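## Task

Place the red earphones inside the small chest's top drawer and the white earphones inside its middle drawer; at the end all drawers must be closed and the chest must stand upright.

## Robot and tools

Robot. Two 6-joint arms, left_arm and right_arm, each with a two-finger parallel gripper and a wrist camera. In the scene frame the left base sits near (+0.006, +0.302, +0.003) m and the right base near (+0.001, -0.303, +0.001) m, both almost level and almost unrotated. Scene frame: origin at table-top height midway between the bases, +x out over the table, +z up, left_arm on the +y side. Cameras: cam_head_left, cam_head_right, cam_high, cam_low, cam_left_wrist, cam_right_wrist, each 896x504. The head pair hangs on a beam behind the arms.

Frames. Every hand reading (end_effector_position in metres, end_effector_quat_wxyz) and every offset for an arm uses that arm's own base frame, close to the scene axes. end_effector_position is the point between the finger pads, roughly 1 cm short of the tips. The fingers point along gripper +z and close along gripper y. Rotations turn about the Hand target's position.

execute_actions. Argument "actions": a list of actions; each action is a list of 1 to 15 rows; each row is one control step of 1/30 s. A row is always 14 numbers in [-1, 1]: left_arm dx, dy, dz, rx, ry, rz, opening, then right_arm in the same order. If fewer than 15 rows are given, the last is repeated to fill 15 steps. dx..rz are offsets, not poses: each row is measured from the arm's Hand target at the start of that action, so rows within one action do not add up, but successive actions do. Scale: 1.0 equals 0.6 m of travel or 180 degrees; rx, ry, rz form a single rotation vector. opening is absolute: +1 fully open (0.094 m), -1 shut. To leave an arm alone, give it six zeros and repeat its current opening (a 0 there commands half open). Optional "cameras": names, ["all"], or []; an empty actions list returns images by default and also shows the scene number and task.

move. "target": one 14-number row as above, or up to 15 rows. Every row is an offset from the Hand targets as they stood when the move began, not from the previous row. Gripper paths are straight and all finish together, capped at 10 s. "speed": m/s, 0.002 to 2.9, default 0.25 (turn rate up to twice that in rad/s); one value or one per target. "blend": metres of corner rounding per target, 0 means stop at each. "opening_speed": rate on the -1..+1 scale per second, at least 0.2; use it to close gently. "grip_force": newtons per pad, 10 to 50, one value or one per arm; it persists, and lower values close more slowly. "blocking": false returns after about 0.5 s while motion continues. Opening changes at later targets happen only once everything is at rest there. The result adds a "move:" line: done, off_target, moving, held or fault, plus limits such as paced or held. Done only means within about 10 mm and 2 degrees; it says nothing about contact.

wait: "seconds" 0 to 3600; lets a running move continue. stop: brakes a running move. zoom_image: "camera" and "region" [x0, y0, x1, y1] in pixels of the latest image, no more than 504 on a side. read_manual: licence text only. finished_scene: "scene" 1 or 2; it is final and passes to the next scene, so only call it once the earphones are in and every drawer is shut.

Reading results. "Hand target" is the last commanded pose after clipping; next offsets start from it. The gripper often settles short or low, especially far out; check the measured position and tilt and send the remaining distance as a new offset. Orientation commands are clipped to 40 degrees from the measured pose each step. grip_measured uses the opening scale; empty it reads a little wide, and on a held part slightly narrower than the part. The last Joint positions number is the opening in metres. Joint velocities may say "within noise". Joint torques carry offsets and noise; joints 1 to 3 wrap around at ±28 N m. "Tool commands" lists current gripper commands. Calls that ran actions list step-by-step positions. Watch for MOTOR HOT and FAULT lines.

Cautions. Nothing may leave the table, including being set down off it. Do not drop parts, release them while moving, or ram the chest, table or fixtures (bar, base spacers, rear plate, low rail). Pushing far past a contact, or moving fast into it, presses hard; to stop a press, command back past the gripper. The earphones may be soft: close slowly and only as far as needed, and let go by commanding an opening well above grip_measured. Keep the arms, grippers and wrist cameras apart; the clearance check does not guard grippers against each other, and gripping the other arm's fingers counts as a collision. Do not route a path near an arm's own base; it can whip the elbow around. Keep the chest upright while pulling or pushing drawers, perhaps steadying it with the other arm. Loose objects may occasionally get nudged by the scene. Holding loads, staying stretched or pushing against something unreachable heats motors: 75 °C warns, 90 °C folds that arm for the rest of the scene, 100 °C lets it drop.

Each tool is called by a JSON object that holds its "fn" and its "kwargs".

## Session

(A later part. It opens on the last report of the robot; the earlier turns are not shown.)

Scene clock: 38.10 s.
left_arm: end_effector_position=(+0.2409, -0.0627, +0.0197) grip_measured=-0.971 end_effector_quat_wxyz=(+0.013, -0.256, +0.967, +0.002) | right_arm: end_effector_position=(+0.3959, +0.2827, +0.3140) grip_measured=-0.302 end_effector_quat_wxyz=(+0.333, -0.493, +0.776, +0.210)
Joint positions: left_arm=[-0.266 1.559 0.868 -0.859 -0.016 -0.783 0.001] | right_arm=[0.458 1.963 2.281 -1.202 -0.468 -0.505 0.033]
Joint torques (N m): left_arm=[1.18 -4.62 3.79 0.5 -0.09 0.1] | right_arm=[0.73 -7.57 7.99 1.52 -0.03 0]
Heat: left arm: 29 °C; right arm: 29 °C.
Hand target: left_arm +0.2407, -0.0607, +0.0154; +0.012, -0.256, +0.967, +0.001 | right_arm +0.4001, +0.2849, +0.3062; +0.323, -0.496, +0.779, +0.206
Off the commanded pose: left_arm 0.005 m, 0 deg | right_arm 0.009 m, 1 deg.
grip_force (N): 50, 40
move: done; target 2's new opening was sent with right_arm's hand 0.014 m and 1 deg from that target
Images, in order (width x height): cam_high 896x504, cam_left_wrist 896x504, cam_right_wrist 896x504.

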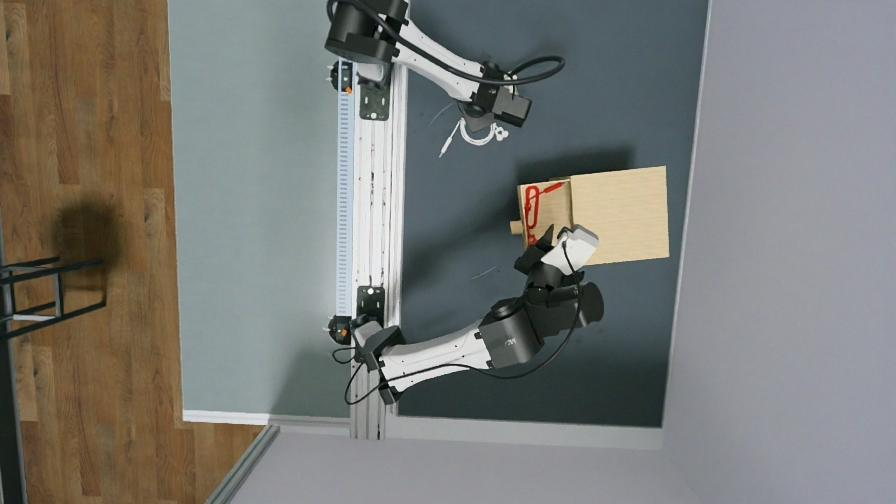

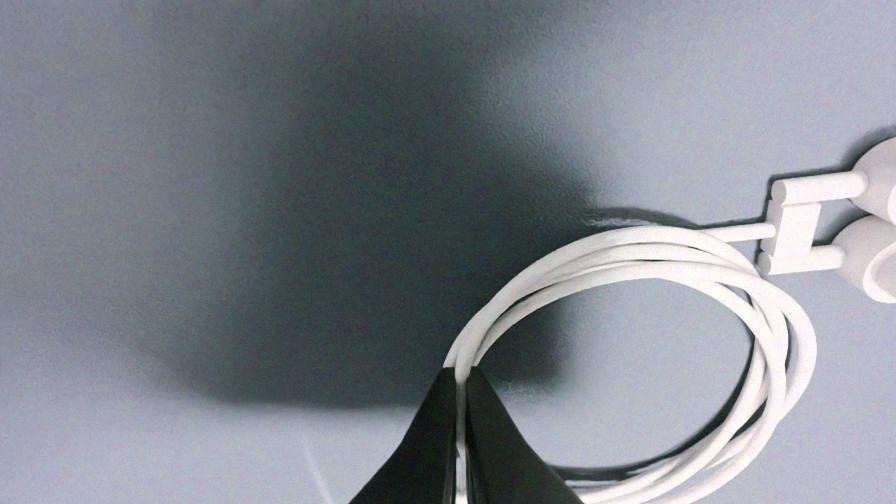

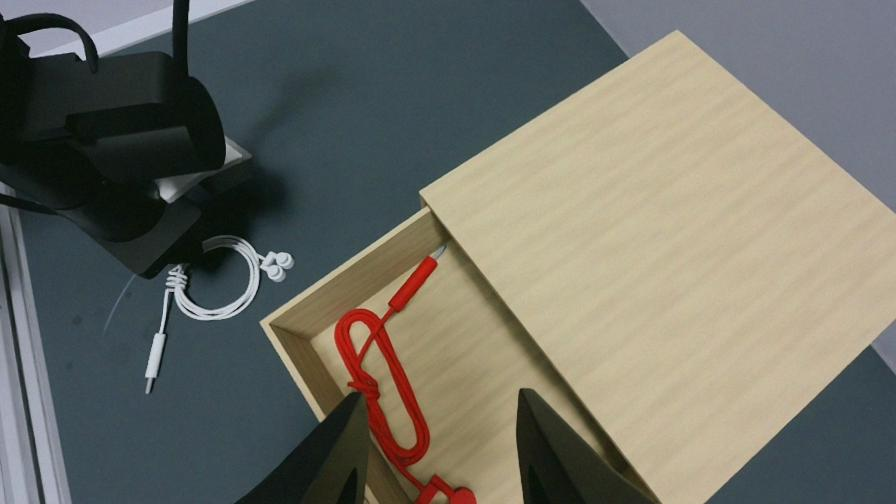

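{"fn": "move", "kwargs": {"target": [[0,0,0.15,0,0,0,-1,-0.2335,-0.0748,-0.01,0.1321,-0.1665,-0.2838,-1],[-0.01,0.02,0.46,0.151,-0.2655,0,-1,-0.1973,-0.0313,-0.189,0.1321,-0.1665,-0.2838,-1],[-0.01,0.02,0.46,0.151,-0.2655,0,-1,0.0507,0.0202,-0.185,0.1321,-0.1665,-0.2838,-1],[-0.01,0.02,0.46,0.151,-0.2655,0,-1,-0.08,-0.006,-0.185,0.1321,-0.1665,-0.2838,-1]], "speed": [0.25,0.25,0.12,0.2], "cameras": ["all"]}}

Scene clock: 48.17 s.
left_arm: end_effector_position=(+0.2321, -0.0481, +0.2775) grip_measured=-0.971 end_effector_quat_wxyz=(+0.438, -0.213, +0.864, +0.128) | right_arm: end_effector_position=(+0.3557, +0.2859, +0.1875) grip_measured=-0.994 end_effector_quat_wxyz=(+0.646, -0.090, +0.755, +0.063)
Joint positions: left_arm=[-0.826 1.132 1.288 -1.433 -0.916 -1.165 0.001] | right_arm=[0.925 1.626 0.763 0.656 0.698 0.112 0]
Joint torques (N m): left_arm=[-0.39 -1.76 8.06 0.73 -1.05 -0.22] | right_arm=[0.73 -10.19 4.81 2.25 0.28 0.16]
Heat: left arm: 31 °C; right arm: 29 °C.
Hand target: left_arm +0.2347, -0.0487, +0.2915; +0.457, -0.225, +0.852, +0.119 | right_arm +0.3521, +0.2813, +0.1952; +0.652, -0.079, +0.751, +0.068
Off the commanded pose: left_arm 0.014 m, 3 deg | right_arm 0.010 m, 2 deg.
grip_force (N): 50, 40
move: off_target (left_arm)

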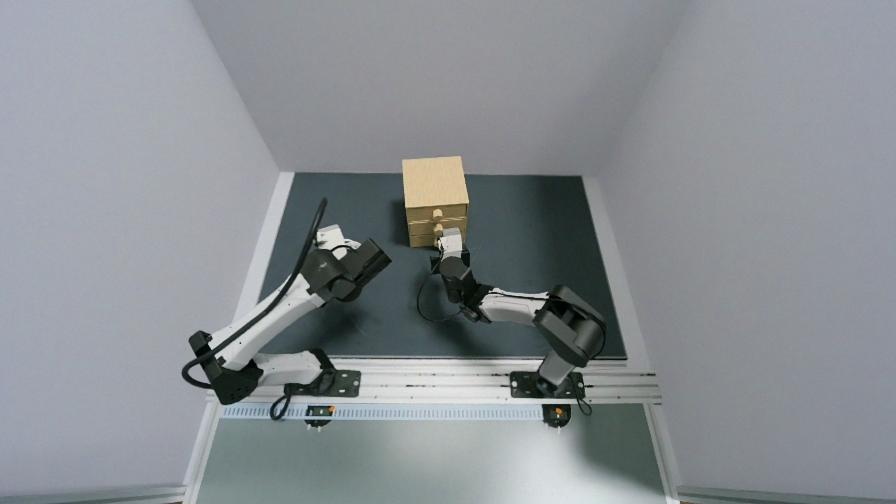

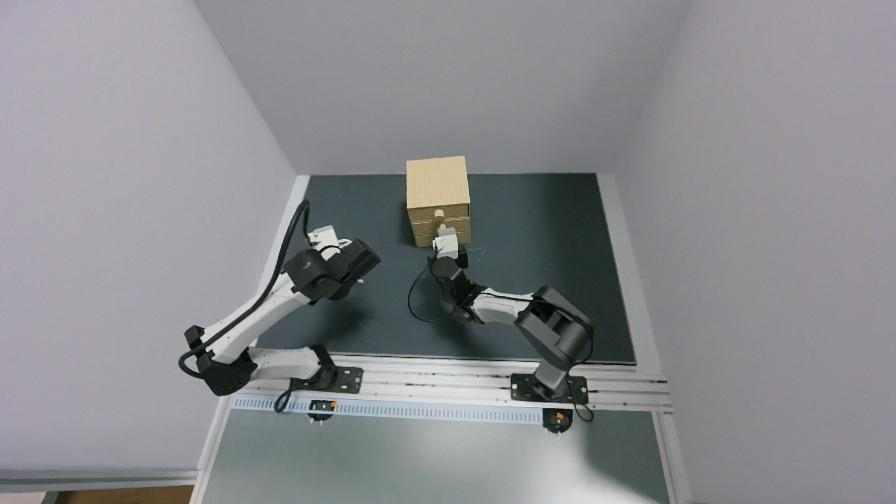

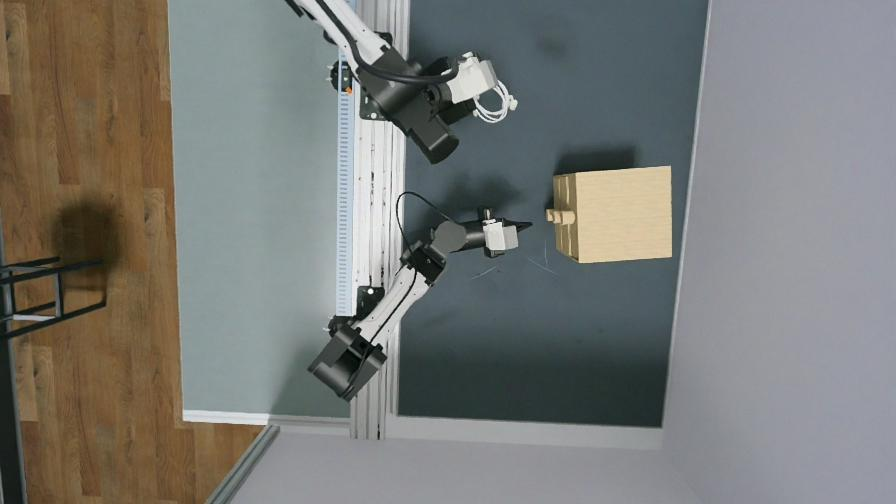

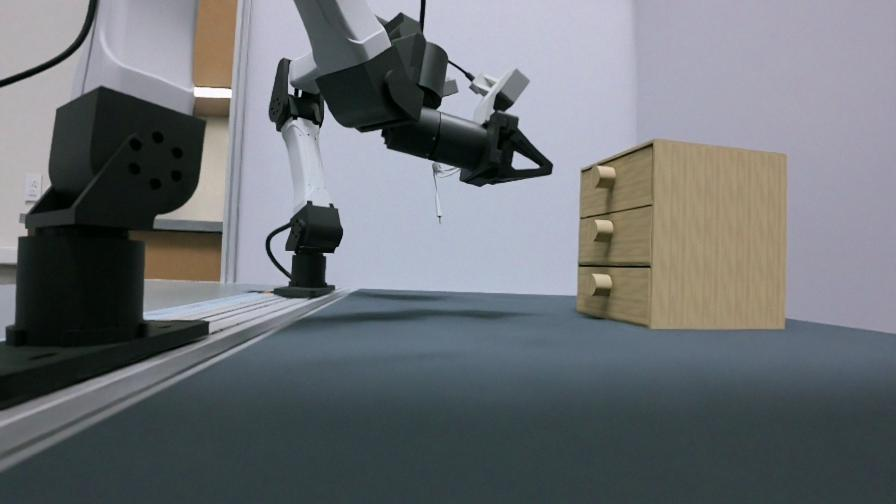

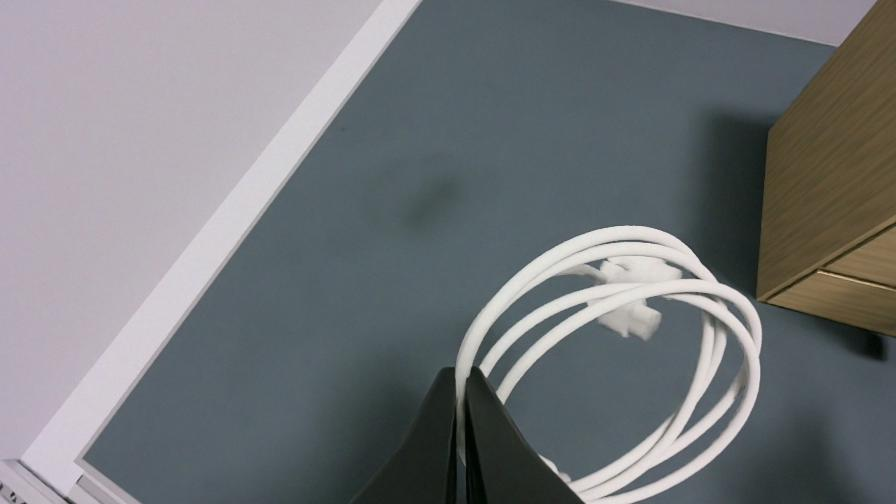

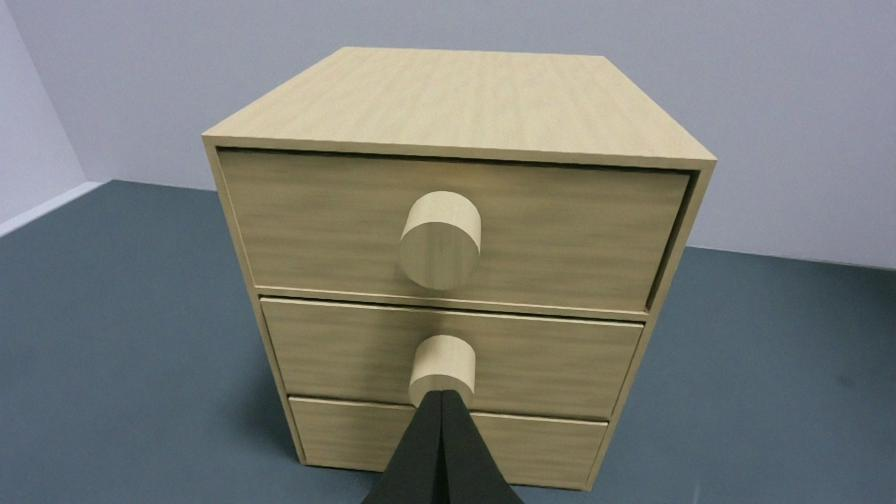

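{"fn": "move", "kwargs": {"target": [[0,0,0,0,0,0,-1,-0.0017,0.0117,-0.152,0.0048,-0.0217,-0.0222,0.3],[0,0,0,0,0,0,-1,0.1655,0.0325,-0.149,0.0048,-0.0217,-0.0222,0.3]], "speed": [0.2,0.12], "blend": [0.02,0], "cameras": ["cam_right_wrist","cam_low"]}}

Scene clock: 51.07 s.
left_arm: end_effector_position=(+0.2321, -0.0481, +0.2775) grip_measured=-0.971 end_effector_quat_wxyz=(+0.438, -0.213, +0.864, +0.128) | right_arm: end_effector_position=(+0.4422, +0.2938, +0.1183) grip_measured=+0.298 end_effector_quat_wxyz=(+0.690, -0.034, +0.722, +0.052)
Joint positions: left_arm=[-0.826 1.132 1.288 -1.433 -0.916 -1.165 0.001] | right_arm=[0.791 2.143 0.952 1.136 0.668 0.063 0.061]
Joint torques (N m): left_arm=[-0.39 -1.76 8.08 0.72 -1.05 -0.22] | right_arm=[-0.57 -7.46 8.17 1.79 -0.17 -0.01]
Heat: left arm: 31 °C; right arm: 29 °C.
Hand target: left_arm +0.2347, -0.0487, +0.2915; +0.457, -0.225, +0.852, +0.119 | right_arm +0.4512, +0.3009, +0.1056; +0.680, -0.051, +0.730, +0.048
Off the commanded pose: left_arm 0.014 m, 3 deg | right_arm 0.017 m, 2 deg.
grip_force (N): 50, 40
move: off_target (right_arm)
Images, in order (width x height): cam_low 896x504, cam_right_wrist 896x504.

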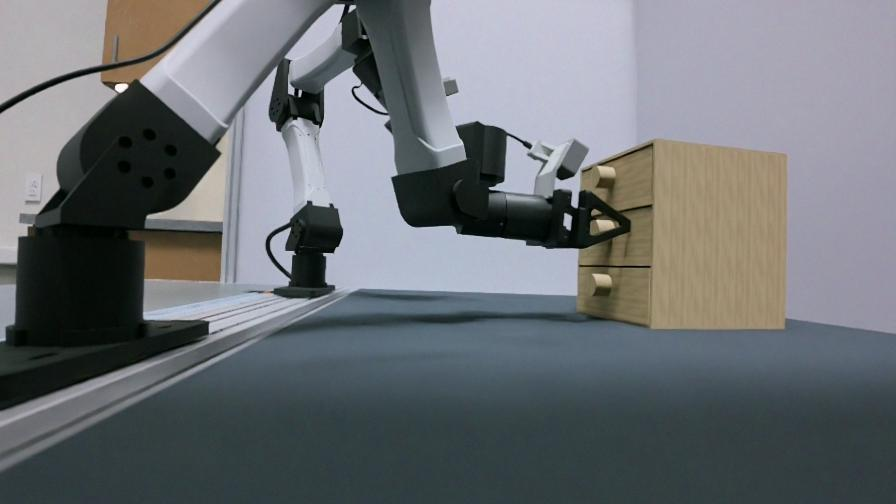

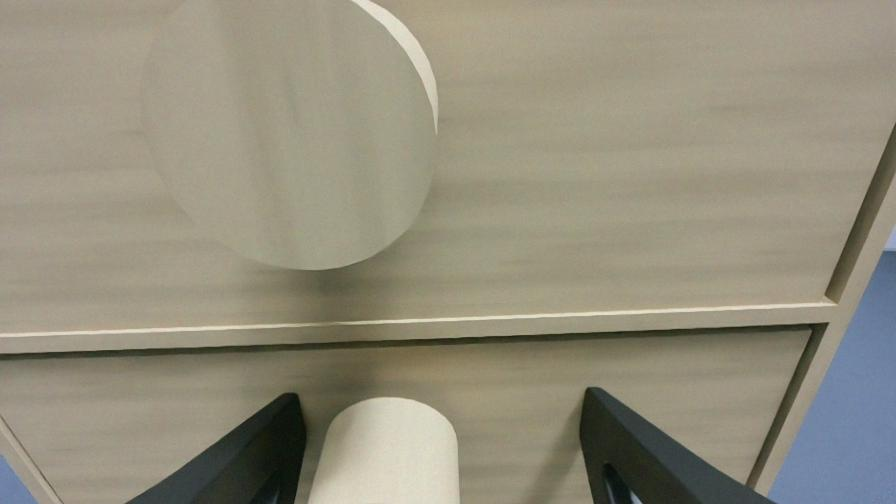

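{"fn": "move", "kwargs": {"target": [[0,0,0,0,0,0,-1,0,0.021,0,0,0,0,0.3],[0,0,0,0,0,0,-1,0.004,0.021,-0.037,0,0,0,0.3],[0,0,0,0,0,0,-1,0.004,0.021,-0.037,0,0,0,-0.7]], "speed": 0.1, "cameras": ["cam_right_wrist","cam_low"]}}

Scene clock: 54.70 s.
left_arm: end_effector_position=(+0.2321, -0.0481, +0.2775) grip_measured=-0.971 end_effector_quat_wxyz=(+0.438, -0.213, +0.864, +0.128) | right_arm: end_effector_position=(+0.4439, +0.3079, +0.0937) grip_measured=-0.499 end_effector_quat_wxyz=(+0.687, -0.040, +0.724, +0.046)
Joint positions: left_arm=[-0.826 1.132 1.288 -1.433 -0.916 -1.165 0.001] | right_arm=[0.813 2.245 1.005 1.173 0.69 0.054 0.024]
Joint torques (N m): left_arm=[-0.39 -1.74 8.08 0.73 -1.05 -0.23] | right_arm=[-1.02 -8.35 7.94 1.86 -0.21 0.1]
Heat: left arm: 32 °C; right arm: 30 °C.
Hand target: left_arm +0.2347, -0.0487, +0.2915; +0.457, -0.225, +0.852, +0.119 | right_arm +0.4537, +0.3134, +0.0835; +0.680, -0.050, +0.730, +0.048
Off the commanded pose: left_arm 0.014 m, 3 deg | right_arm 0.015 m, 2 deg.
grip_force (N): 50, 40
move: off_target (right_arm); target 3's new opening was sent with right_arm's hand 0.023 m and 3 deg from that target
Images, in order (width x height): cam_low 896x504, cam_right_wrist 896x504.

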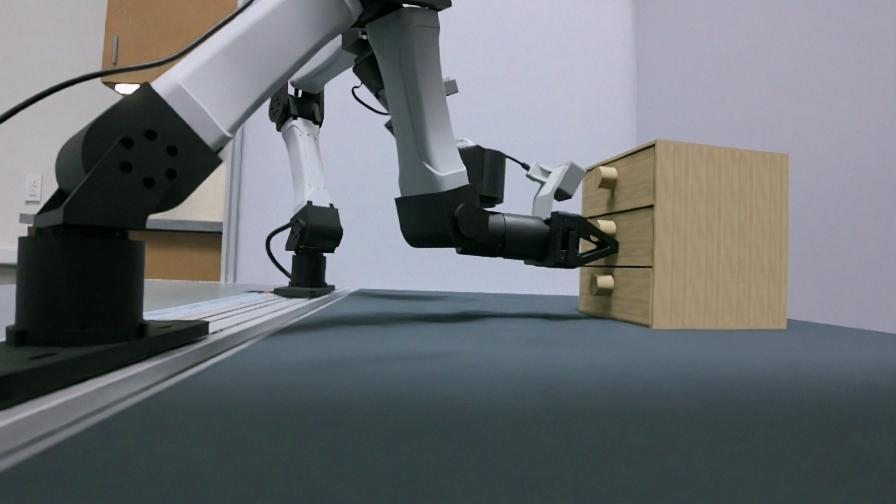

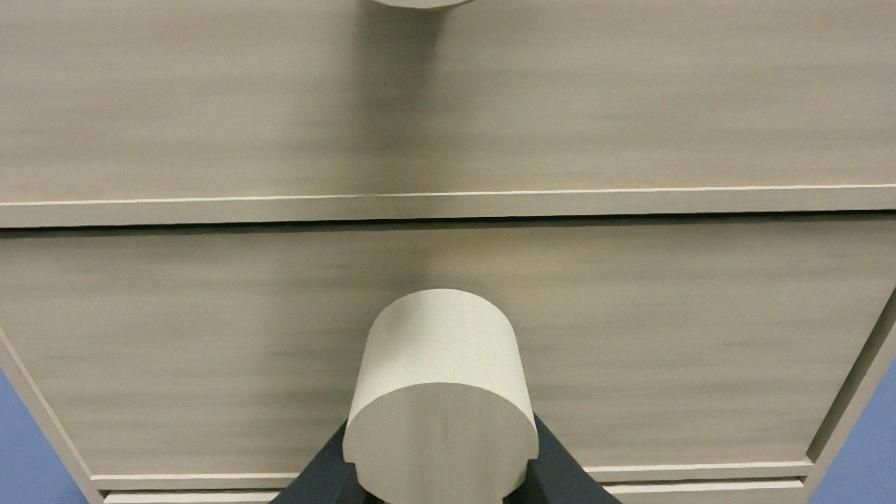

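{"fn": "move", "kwargs": {"target": [[0,0,0,0,0,0,-1,-0.207,-0.029,0,0,0,0,-0.8],[0,0,0,0,0,0,-1,-0.207,-0.029,0,0,0,0,0.3],[0,0,0,0,0,0,-1,-0.29,-0.045,0.02,0,0,0,0.3],[0.2955,-0.3888,0.0475,-0.0019,-0.0217,-0.414,-1,-0.34,-0.35,0.15,0,0,0,0]], "speed": [0.14,0.14,0.18,0.3], "blend": [0,0,0.02,0], "cameras": ["all"]}}

Scene clock: 63.23 s.
left_arm: end_effector_position=(+0.4061, -0.2808, +0.3015) grip_measured=-0.971 end_effector_quat_wxyz=(+0.442, +0.329, +0.813, -0.189) | right_arm: end_effector_position=(+0.2479, +0.1013, +0.1615) grip_measured=+0.002 end_effector_quat_wxyz=(+0.675, -0.056, +0.735, +0.037)
Joint positions: left_arm=[-0.529 1.661 1.66 -0.583 0.218 0.122 0.001] | right_arm=[0.801 0.519 0.038 0.372 0.667 0.046 0.047]
Joint torques (N m): left_arm=[1.07 -7.21 9.63 2.07 0.17 0.15] | right_arm=[-0.18 -0.54 9.66 1.98 -0.01 0.16]
Heat: left arm: 33 °C; right arm: 30 °C.
Hand target: left_arm +0.4120, -0.2820, +0.3199; +0.462, +0.332, +0.800, -0.192 | right_arm +0.2497, +0.1034, +0.1735; +0.680, -0.050, +0.730, +0.048
Off the commanded pose: left_arm 0.019 m, 3 deg | right_arm 0.012 m, 2 deg.
grip_force (N): 50, 40
move: off_target (left_arm, right_arm); target 4's new opening was sent with right_arm's hand 0.012 m and 2 deg from that target

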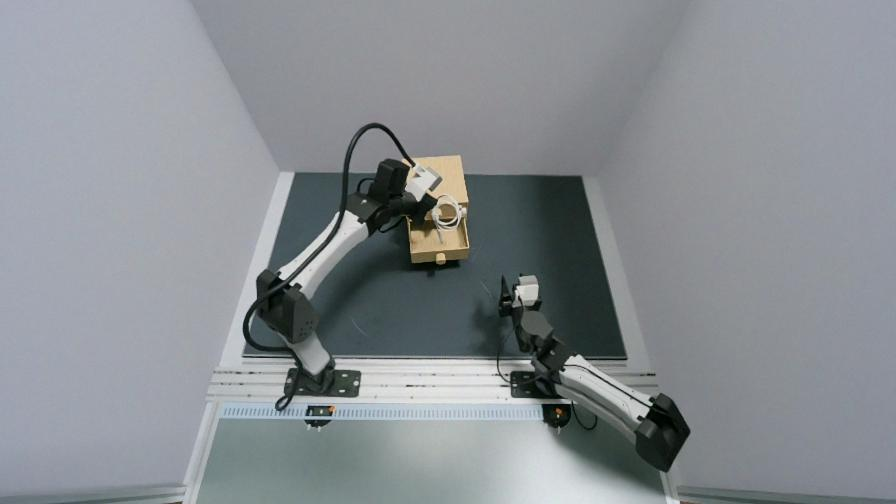

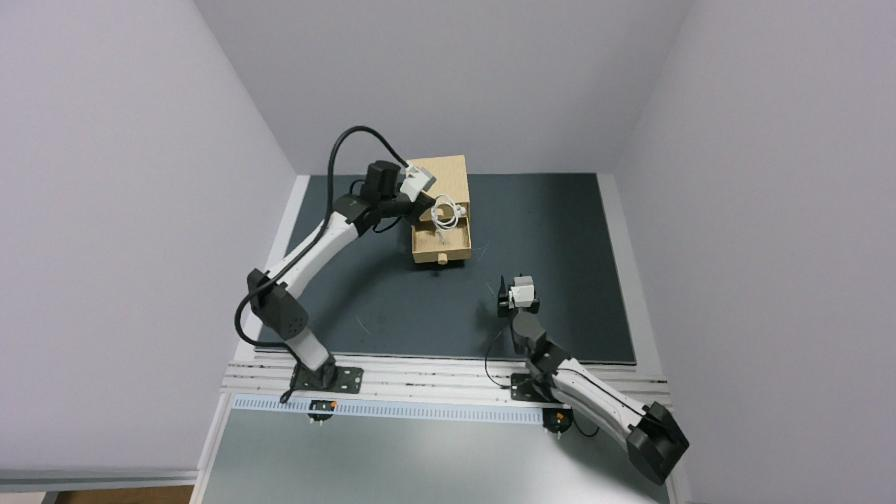

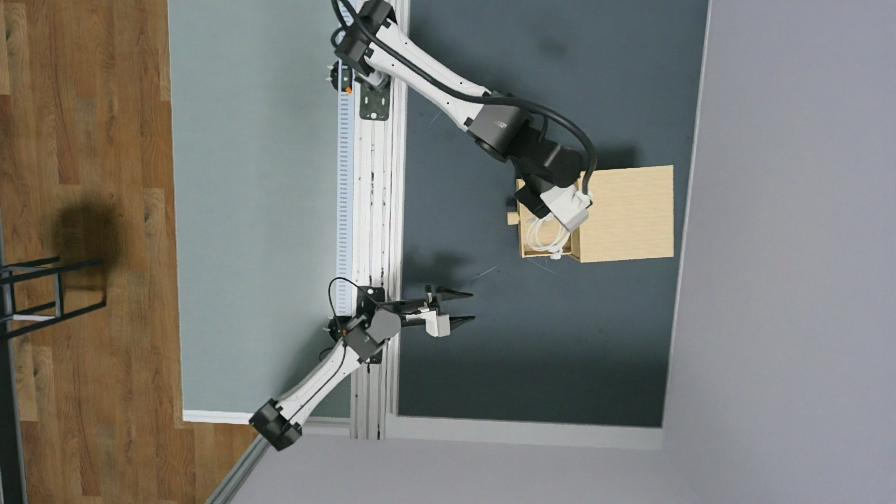

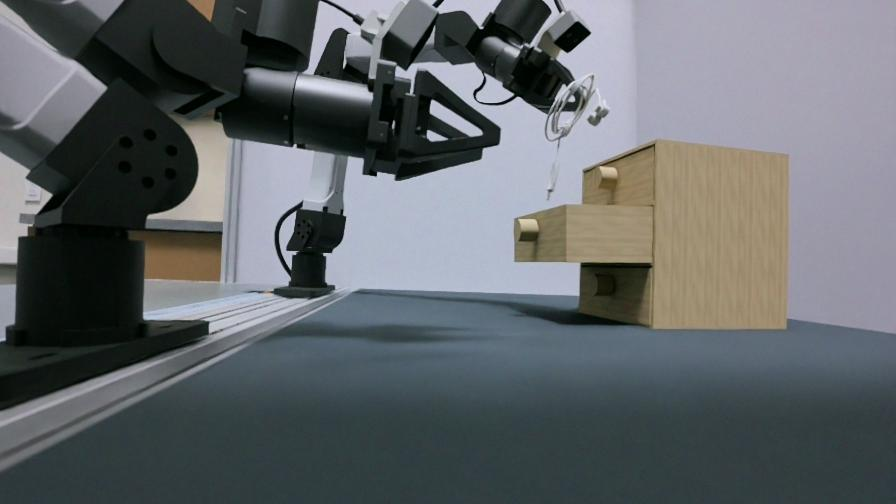

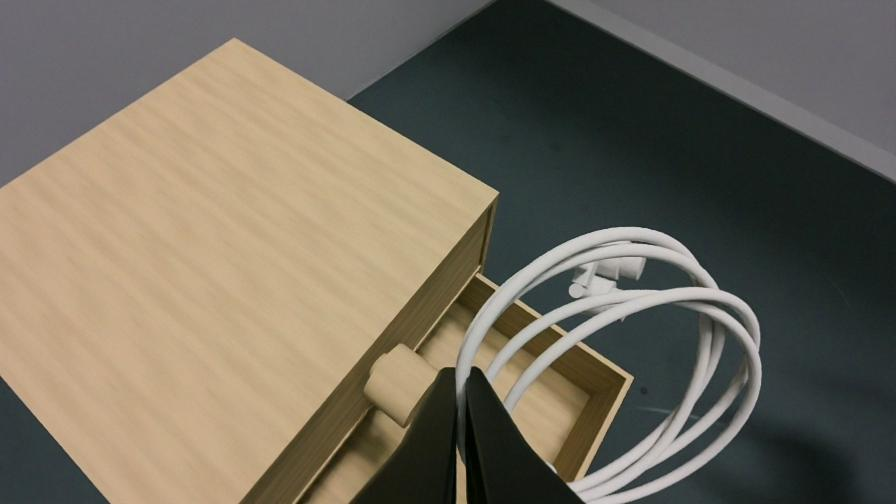

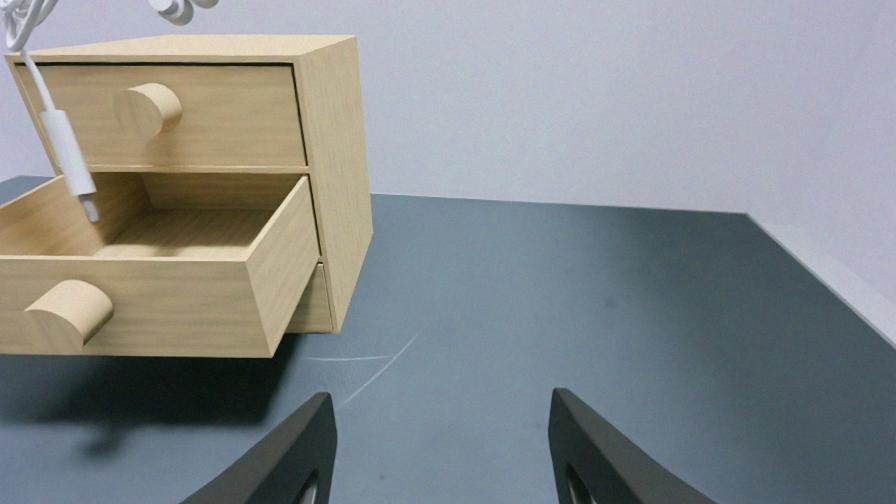

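{"fn": "move", "kwargs": {"target": [[0.0047,0.0167,0,0,0,0.0944,-1,0,0,0,0,0,0,0],[0.0047,0.0167,-0.237,0,0,0.0944,-1,0,0,0,0,0,0,0]], "speed": [0.2,0.15], "cameras": ["cam_left_wrist","cam_high","cam_right_wrist","cam_low"]}}

Scene clock: 68.27 s.
left_arm: end_effector_position=(+0.4129, -0.2685, +0.1765) grip_measured=-0.971 end_effector_quat_wxyz=(+0.472, +0.216, +0.846, -0.119) | right_arm: end_effector_position=(+0.2479, +0.1013, +0.1615) grip_measured=+0.002 end_effector_quat_wxyz=(+0.675, -0.056, +0.735, +0.037)
Joint positions: left_arm=[-0.611 1.646 1.126 -0.035 -0.097 -0.058 0.001] | right_arm=[0.801 0.519 0.038 0.372 0.667 0.046 0.047]
Joint torques (N m): left_arm=[-0.38 -7.17 5.2 2.51 -0.28 -0.09] | right_arm=[-0.18 -0.53 9.68 1.98 -0.01 0.16]
Heat: left arm: 33 °C; right arm: 32 °C.
Hand target: left_arm +0.4148, -0.2720, +0.1778; +0.485, +0.210, +0.840, -0.121 | right_arm +0.2497, +0.1034, +0.1735; +0.680, -0.050, +0.730, +0.048
Off the commanded pose: left_arm 0.004 m, 2 deg | right_arm 0.012 m, 2 deg.
grip_force (N): 50, 40
move: done
Images, in order (width x height): cam_high 896x504, cam_low 896x504, cam_left_wrist 896x504, cam_right_wrist 896x504.

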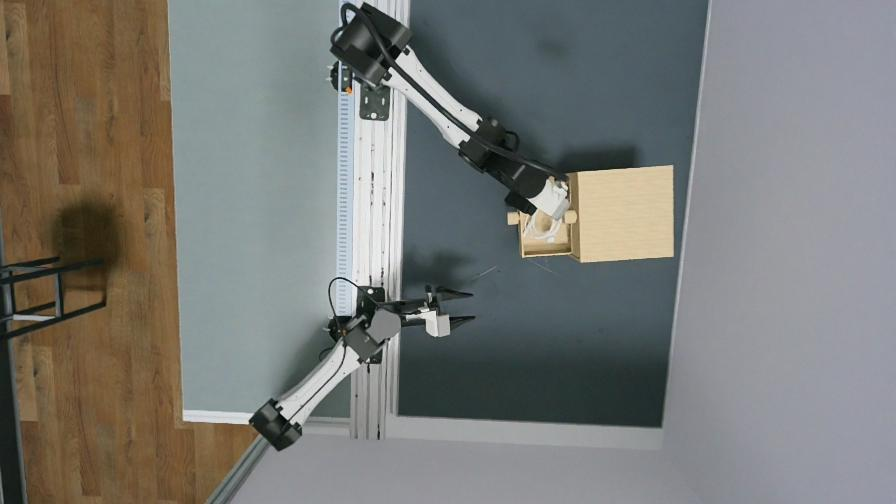

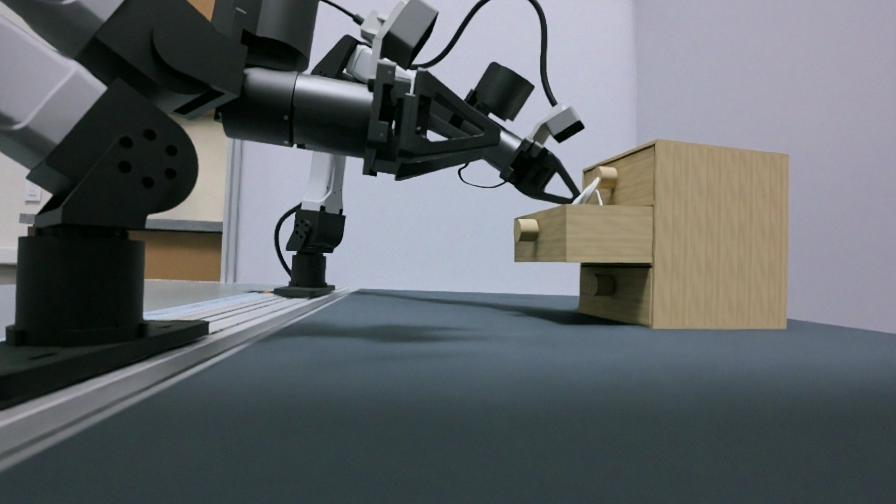

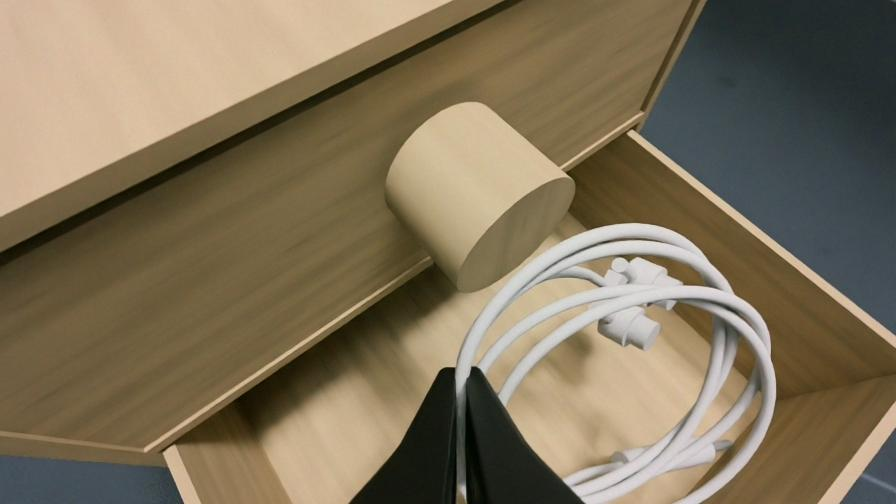

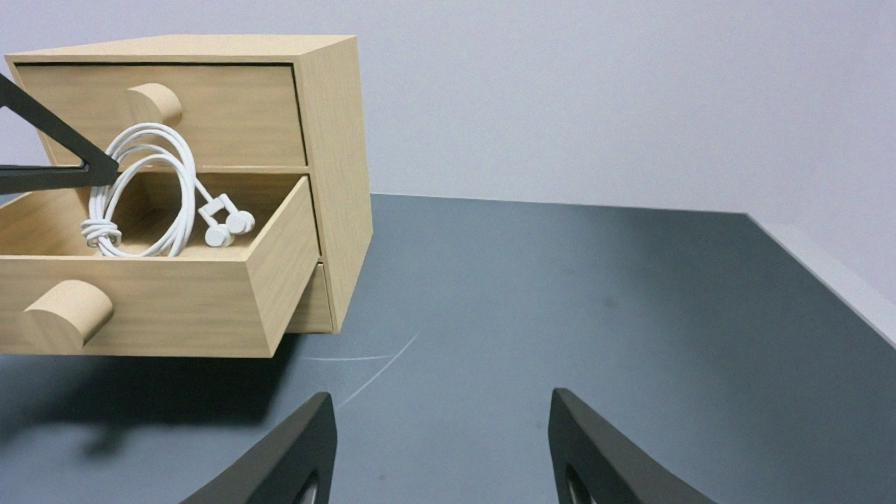

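{"fn": "move", "kwargs": {"target": [[-0.003,0.01,-0.042,0,0,0,-1,0,0,0,0,0,0,0],[-0.003,0.01,-0.042,0,0,0,-0.5,0,0,0,0,0,0,0]], "speed": 0.12, "cameras": ["cam_left_wrist","cam_high","cam_right_wrist","cam_low"]}}

Scene clock: 70.13 s.
left_arm: end_effector_position=(+0.4105, -0.2668, +0.1549) grip_measured=-0.503 end_effector_quat_wxyz=(+0.476, +0.215, +0.844, -0.121) | right_arm: end_effector_position=(+0.2479, +0.1013, +0.1614) grip_measured=+0.002 end_effector_quat_wxyz=(+0.675, -0.056, +0.735, +0.037)
Joint positions: left_arm=[-0.611 1.66 1.042 0.072 -0.097 -0.058 0.023] | right_arm=[0.801 0.519 0.038 0.371 0.667 0.046 0.047]
Joint torques (N m): left_arm=[0.61 -6.94 4.6 2.56 -0.17 -0.02] | right_arm=[-0.18 -0.53 9.68 1.98 -0.01 0.16]
Heat: left arm: 33 °C; right arm: 33 °C.
Hand target: left_arm +0.4130, -0.2660, +0.1524; +0.485, +0.210, +0.840, -0.121 | right_arm +0.2497, +0.1034, +0.1735; +0.680, -0.050, +0.730, +0.048
Off the commanded pose: left_arm 0.004 m, 1 deg | right_arm 0.012 m, 2 deg.
grip_force (N): 50, 40
move: done
Images, in order (width x height): cam_high 896x504, cam_low 896x504, cam_left_wrist 896x504, cam_right_wrist 896x504.

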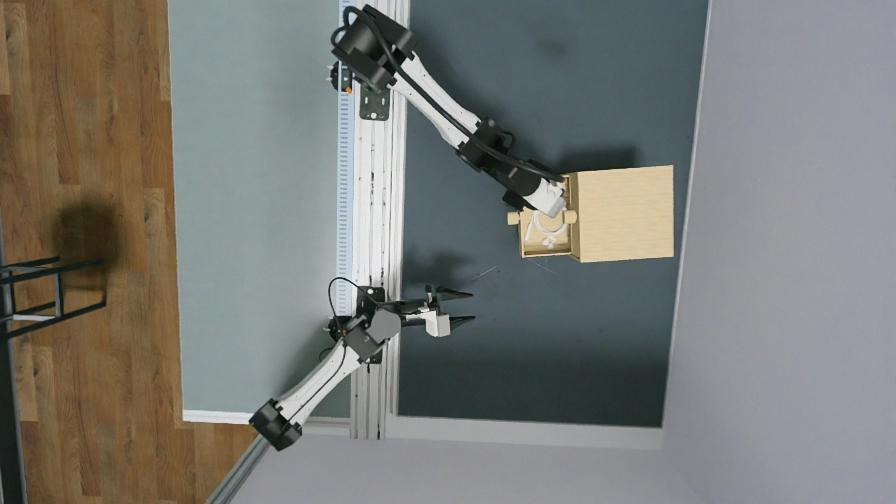

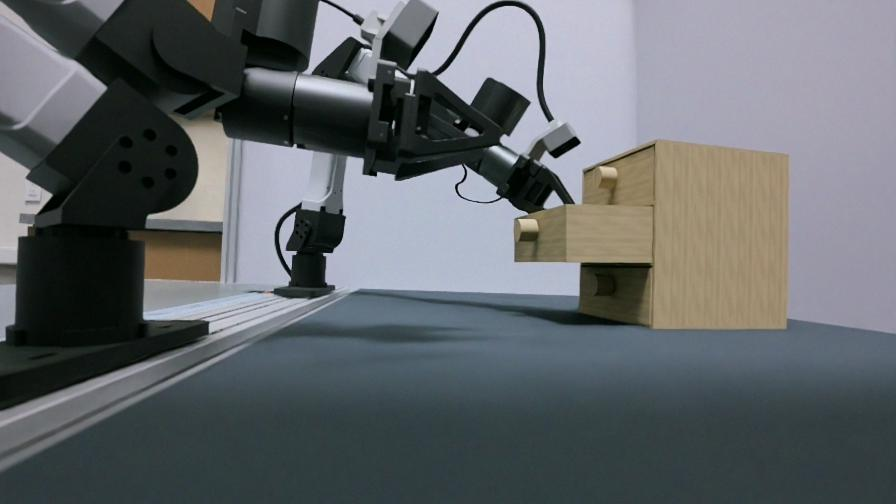

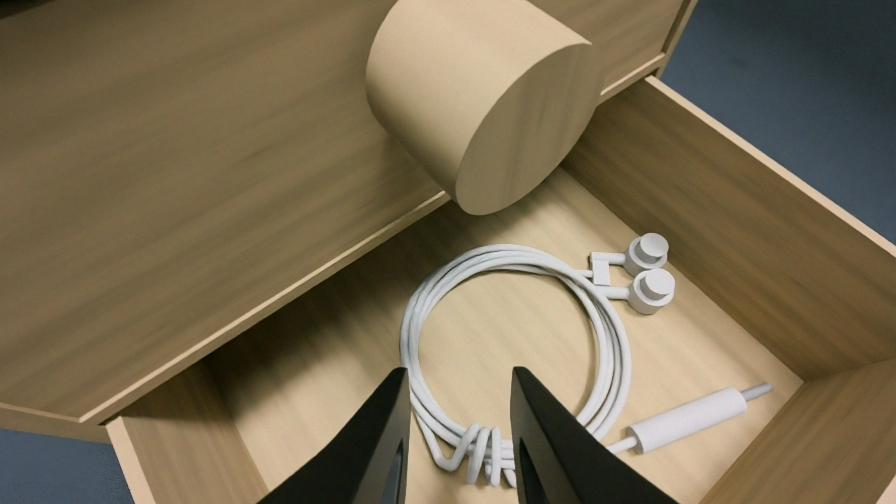

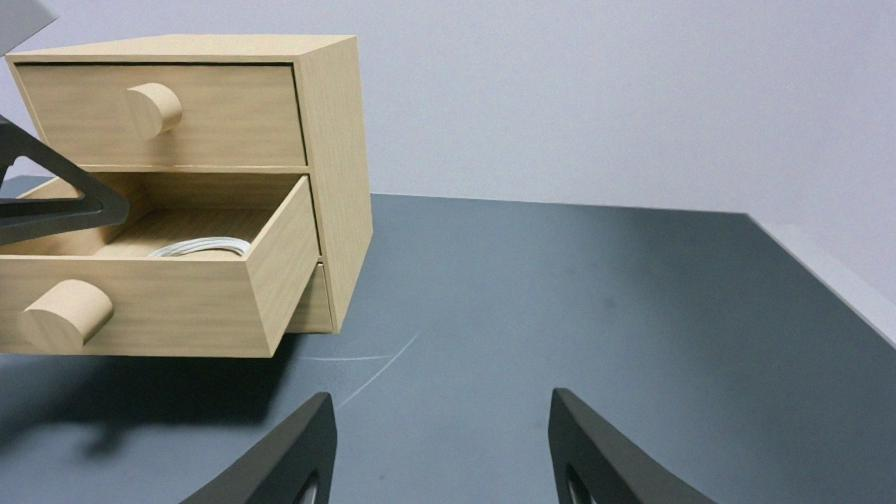

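{"fn": "move", "kwargs": {"target": [[0,0.01,0.2,0,0,0,-0.5,0.02,0.1,-0.05,0,0,0,-1],[-0.2,0.25,0.2,0,0,0,-0.5,0.034,0.278,-0.106,0,0,0,-1],[-0.2,0.25,0.2,0,0,0,-0.5,0.0705,0.3045,-0.116,0,0,0,-1],[-0.2,0.25,0.2,0,0,0,-0.5,0.3015,0.3402,-0.116,0,0,0,-1],[-0.2,0.25,0.2,0,0,0,-0.5,0.17,0.32,-0.106,0,0,0,-1]], "speed": [0.25,0.3,0.2,0.12,0.2], "blend": [0.02,0.02,0,0,0], "cameras": ["cam_right_wrist","cam_high","cam_low","cam_head_left"]}}

Scene clock: 75.93 s.
left_arm: end_effector_position=(+0.2945, -0.1174, +0.2731) grip_measured=-0.502 end_effector_quat_wxyz=(+0.482, +0.206, +0.843, -0.122) | right_arm: end_effector_position=(+0.3539, +0.2982, +0.0958) grip_measured=-0.994 end_effector_quat_wxyz=(+0.671, -0.066, +0.738, +0.038)
Joint positions: left_arm=[-0.283 0.937 0.991 -0.593 0.176 0.095 0.023] | right_arm=[0.981 2.047 0.705 1.197 0.829 0.073 0]
Joint torques (N m): left_arm=[1.11 -2.66 5.22 2.09 0.13 0.15] | right_arm=[0.69 -12.33 2.99 2.26 0.26 0.15]
Heat: left arm: 33 °C; right arm: 32 °C.
Hand target: left_arm +0.2929, -0.1160, +0.2725; +0.485, +0.210, +0.840, -0.121 | right_arm +0.3518, +0.2953, +0.1099; +0.680, -0.050, +0.730, +0.048
Off the commanded pose: left_arm 0.002 m, 1 deg | right_arm 0.015 m, 3 deg.
grip_force (N): 50, 40
move: off_target (right_arm); blend cut to 0.0139 m at target 2
Images, in order (width x height): cam_head_left 896x504, cam_high 896x504, cam_low 896x504, cam_right_wrist 896x504.

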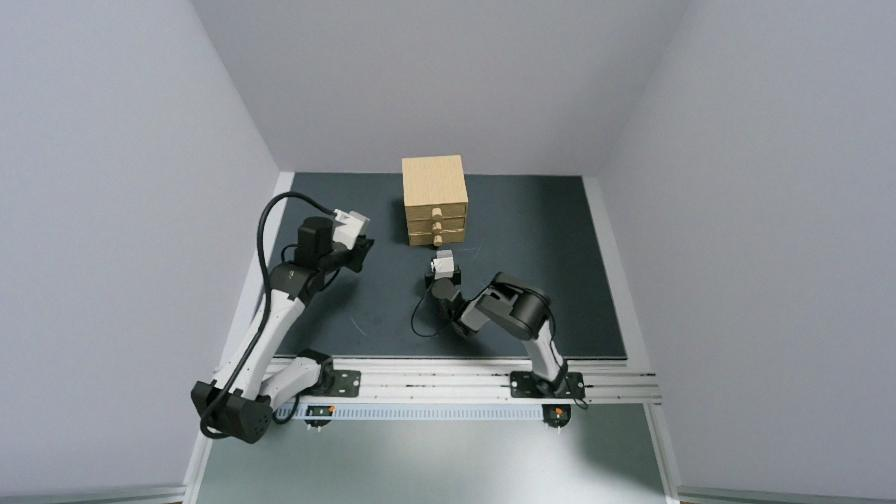

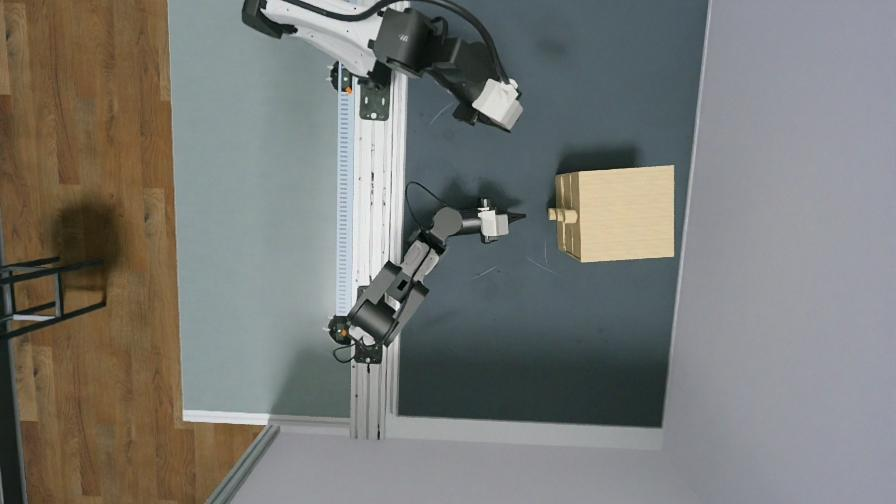

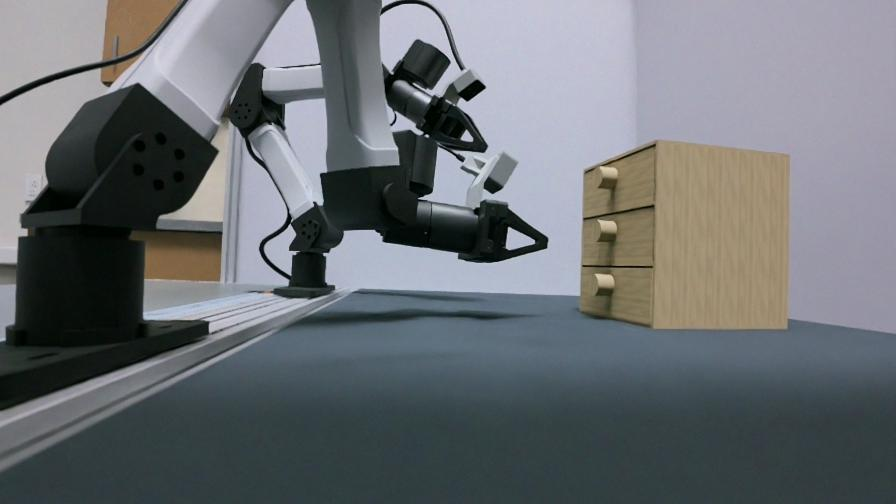

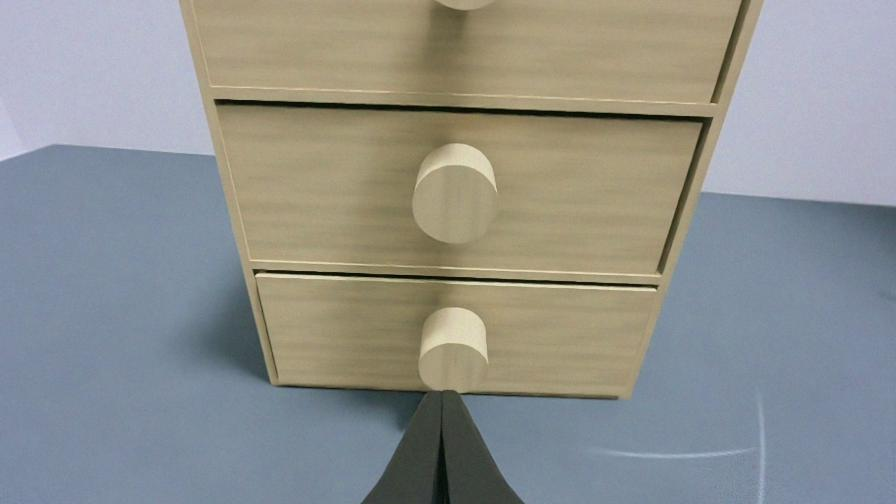

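All drawers are shut and the chest is still upright.

{"fn": "finished_scene", "kwargs": {"scene": 2}}

The scene is finished: the task was done.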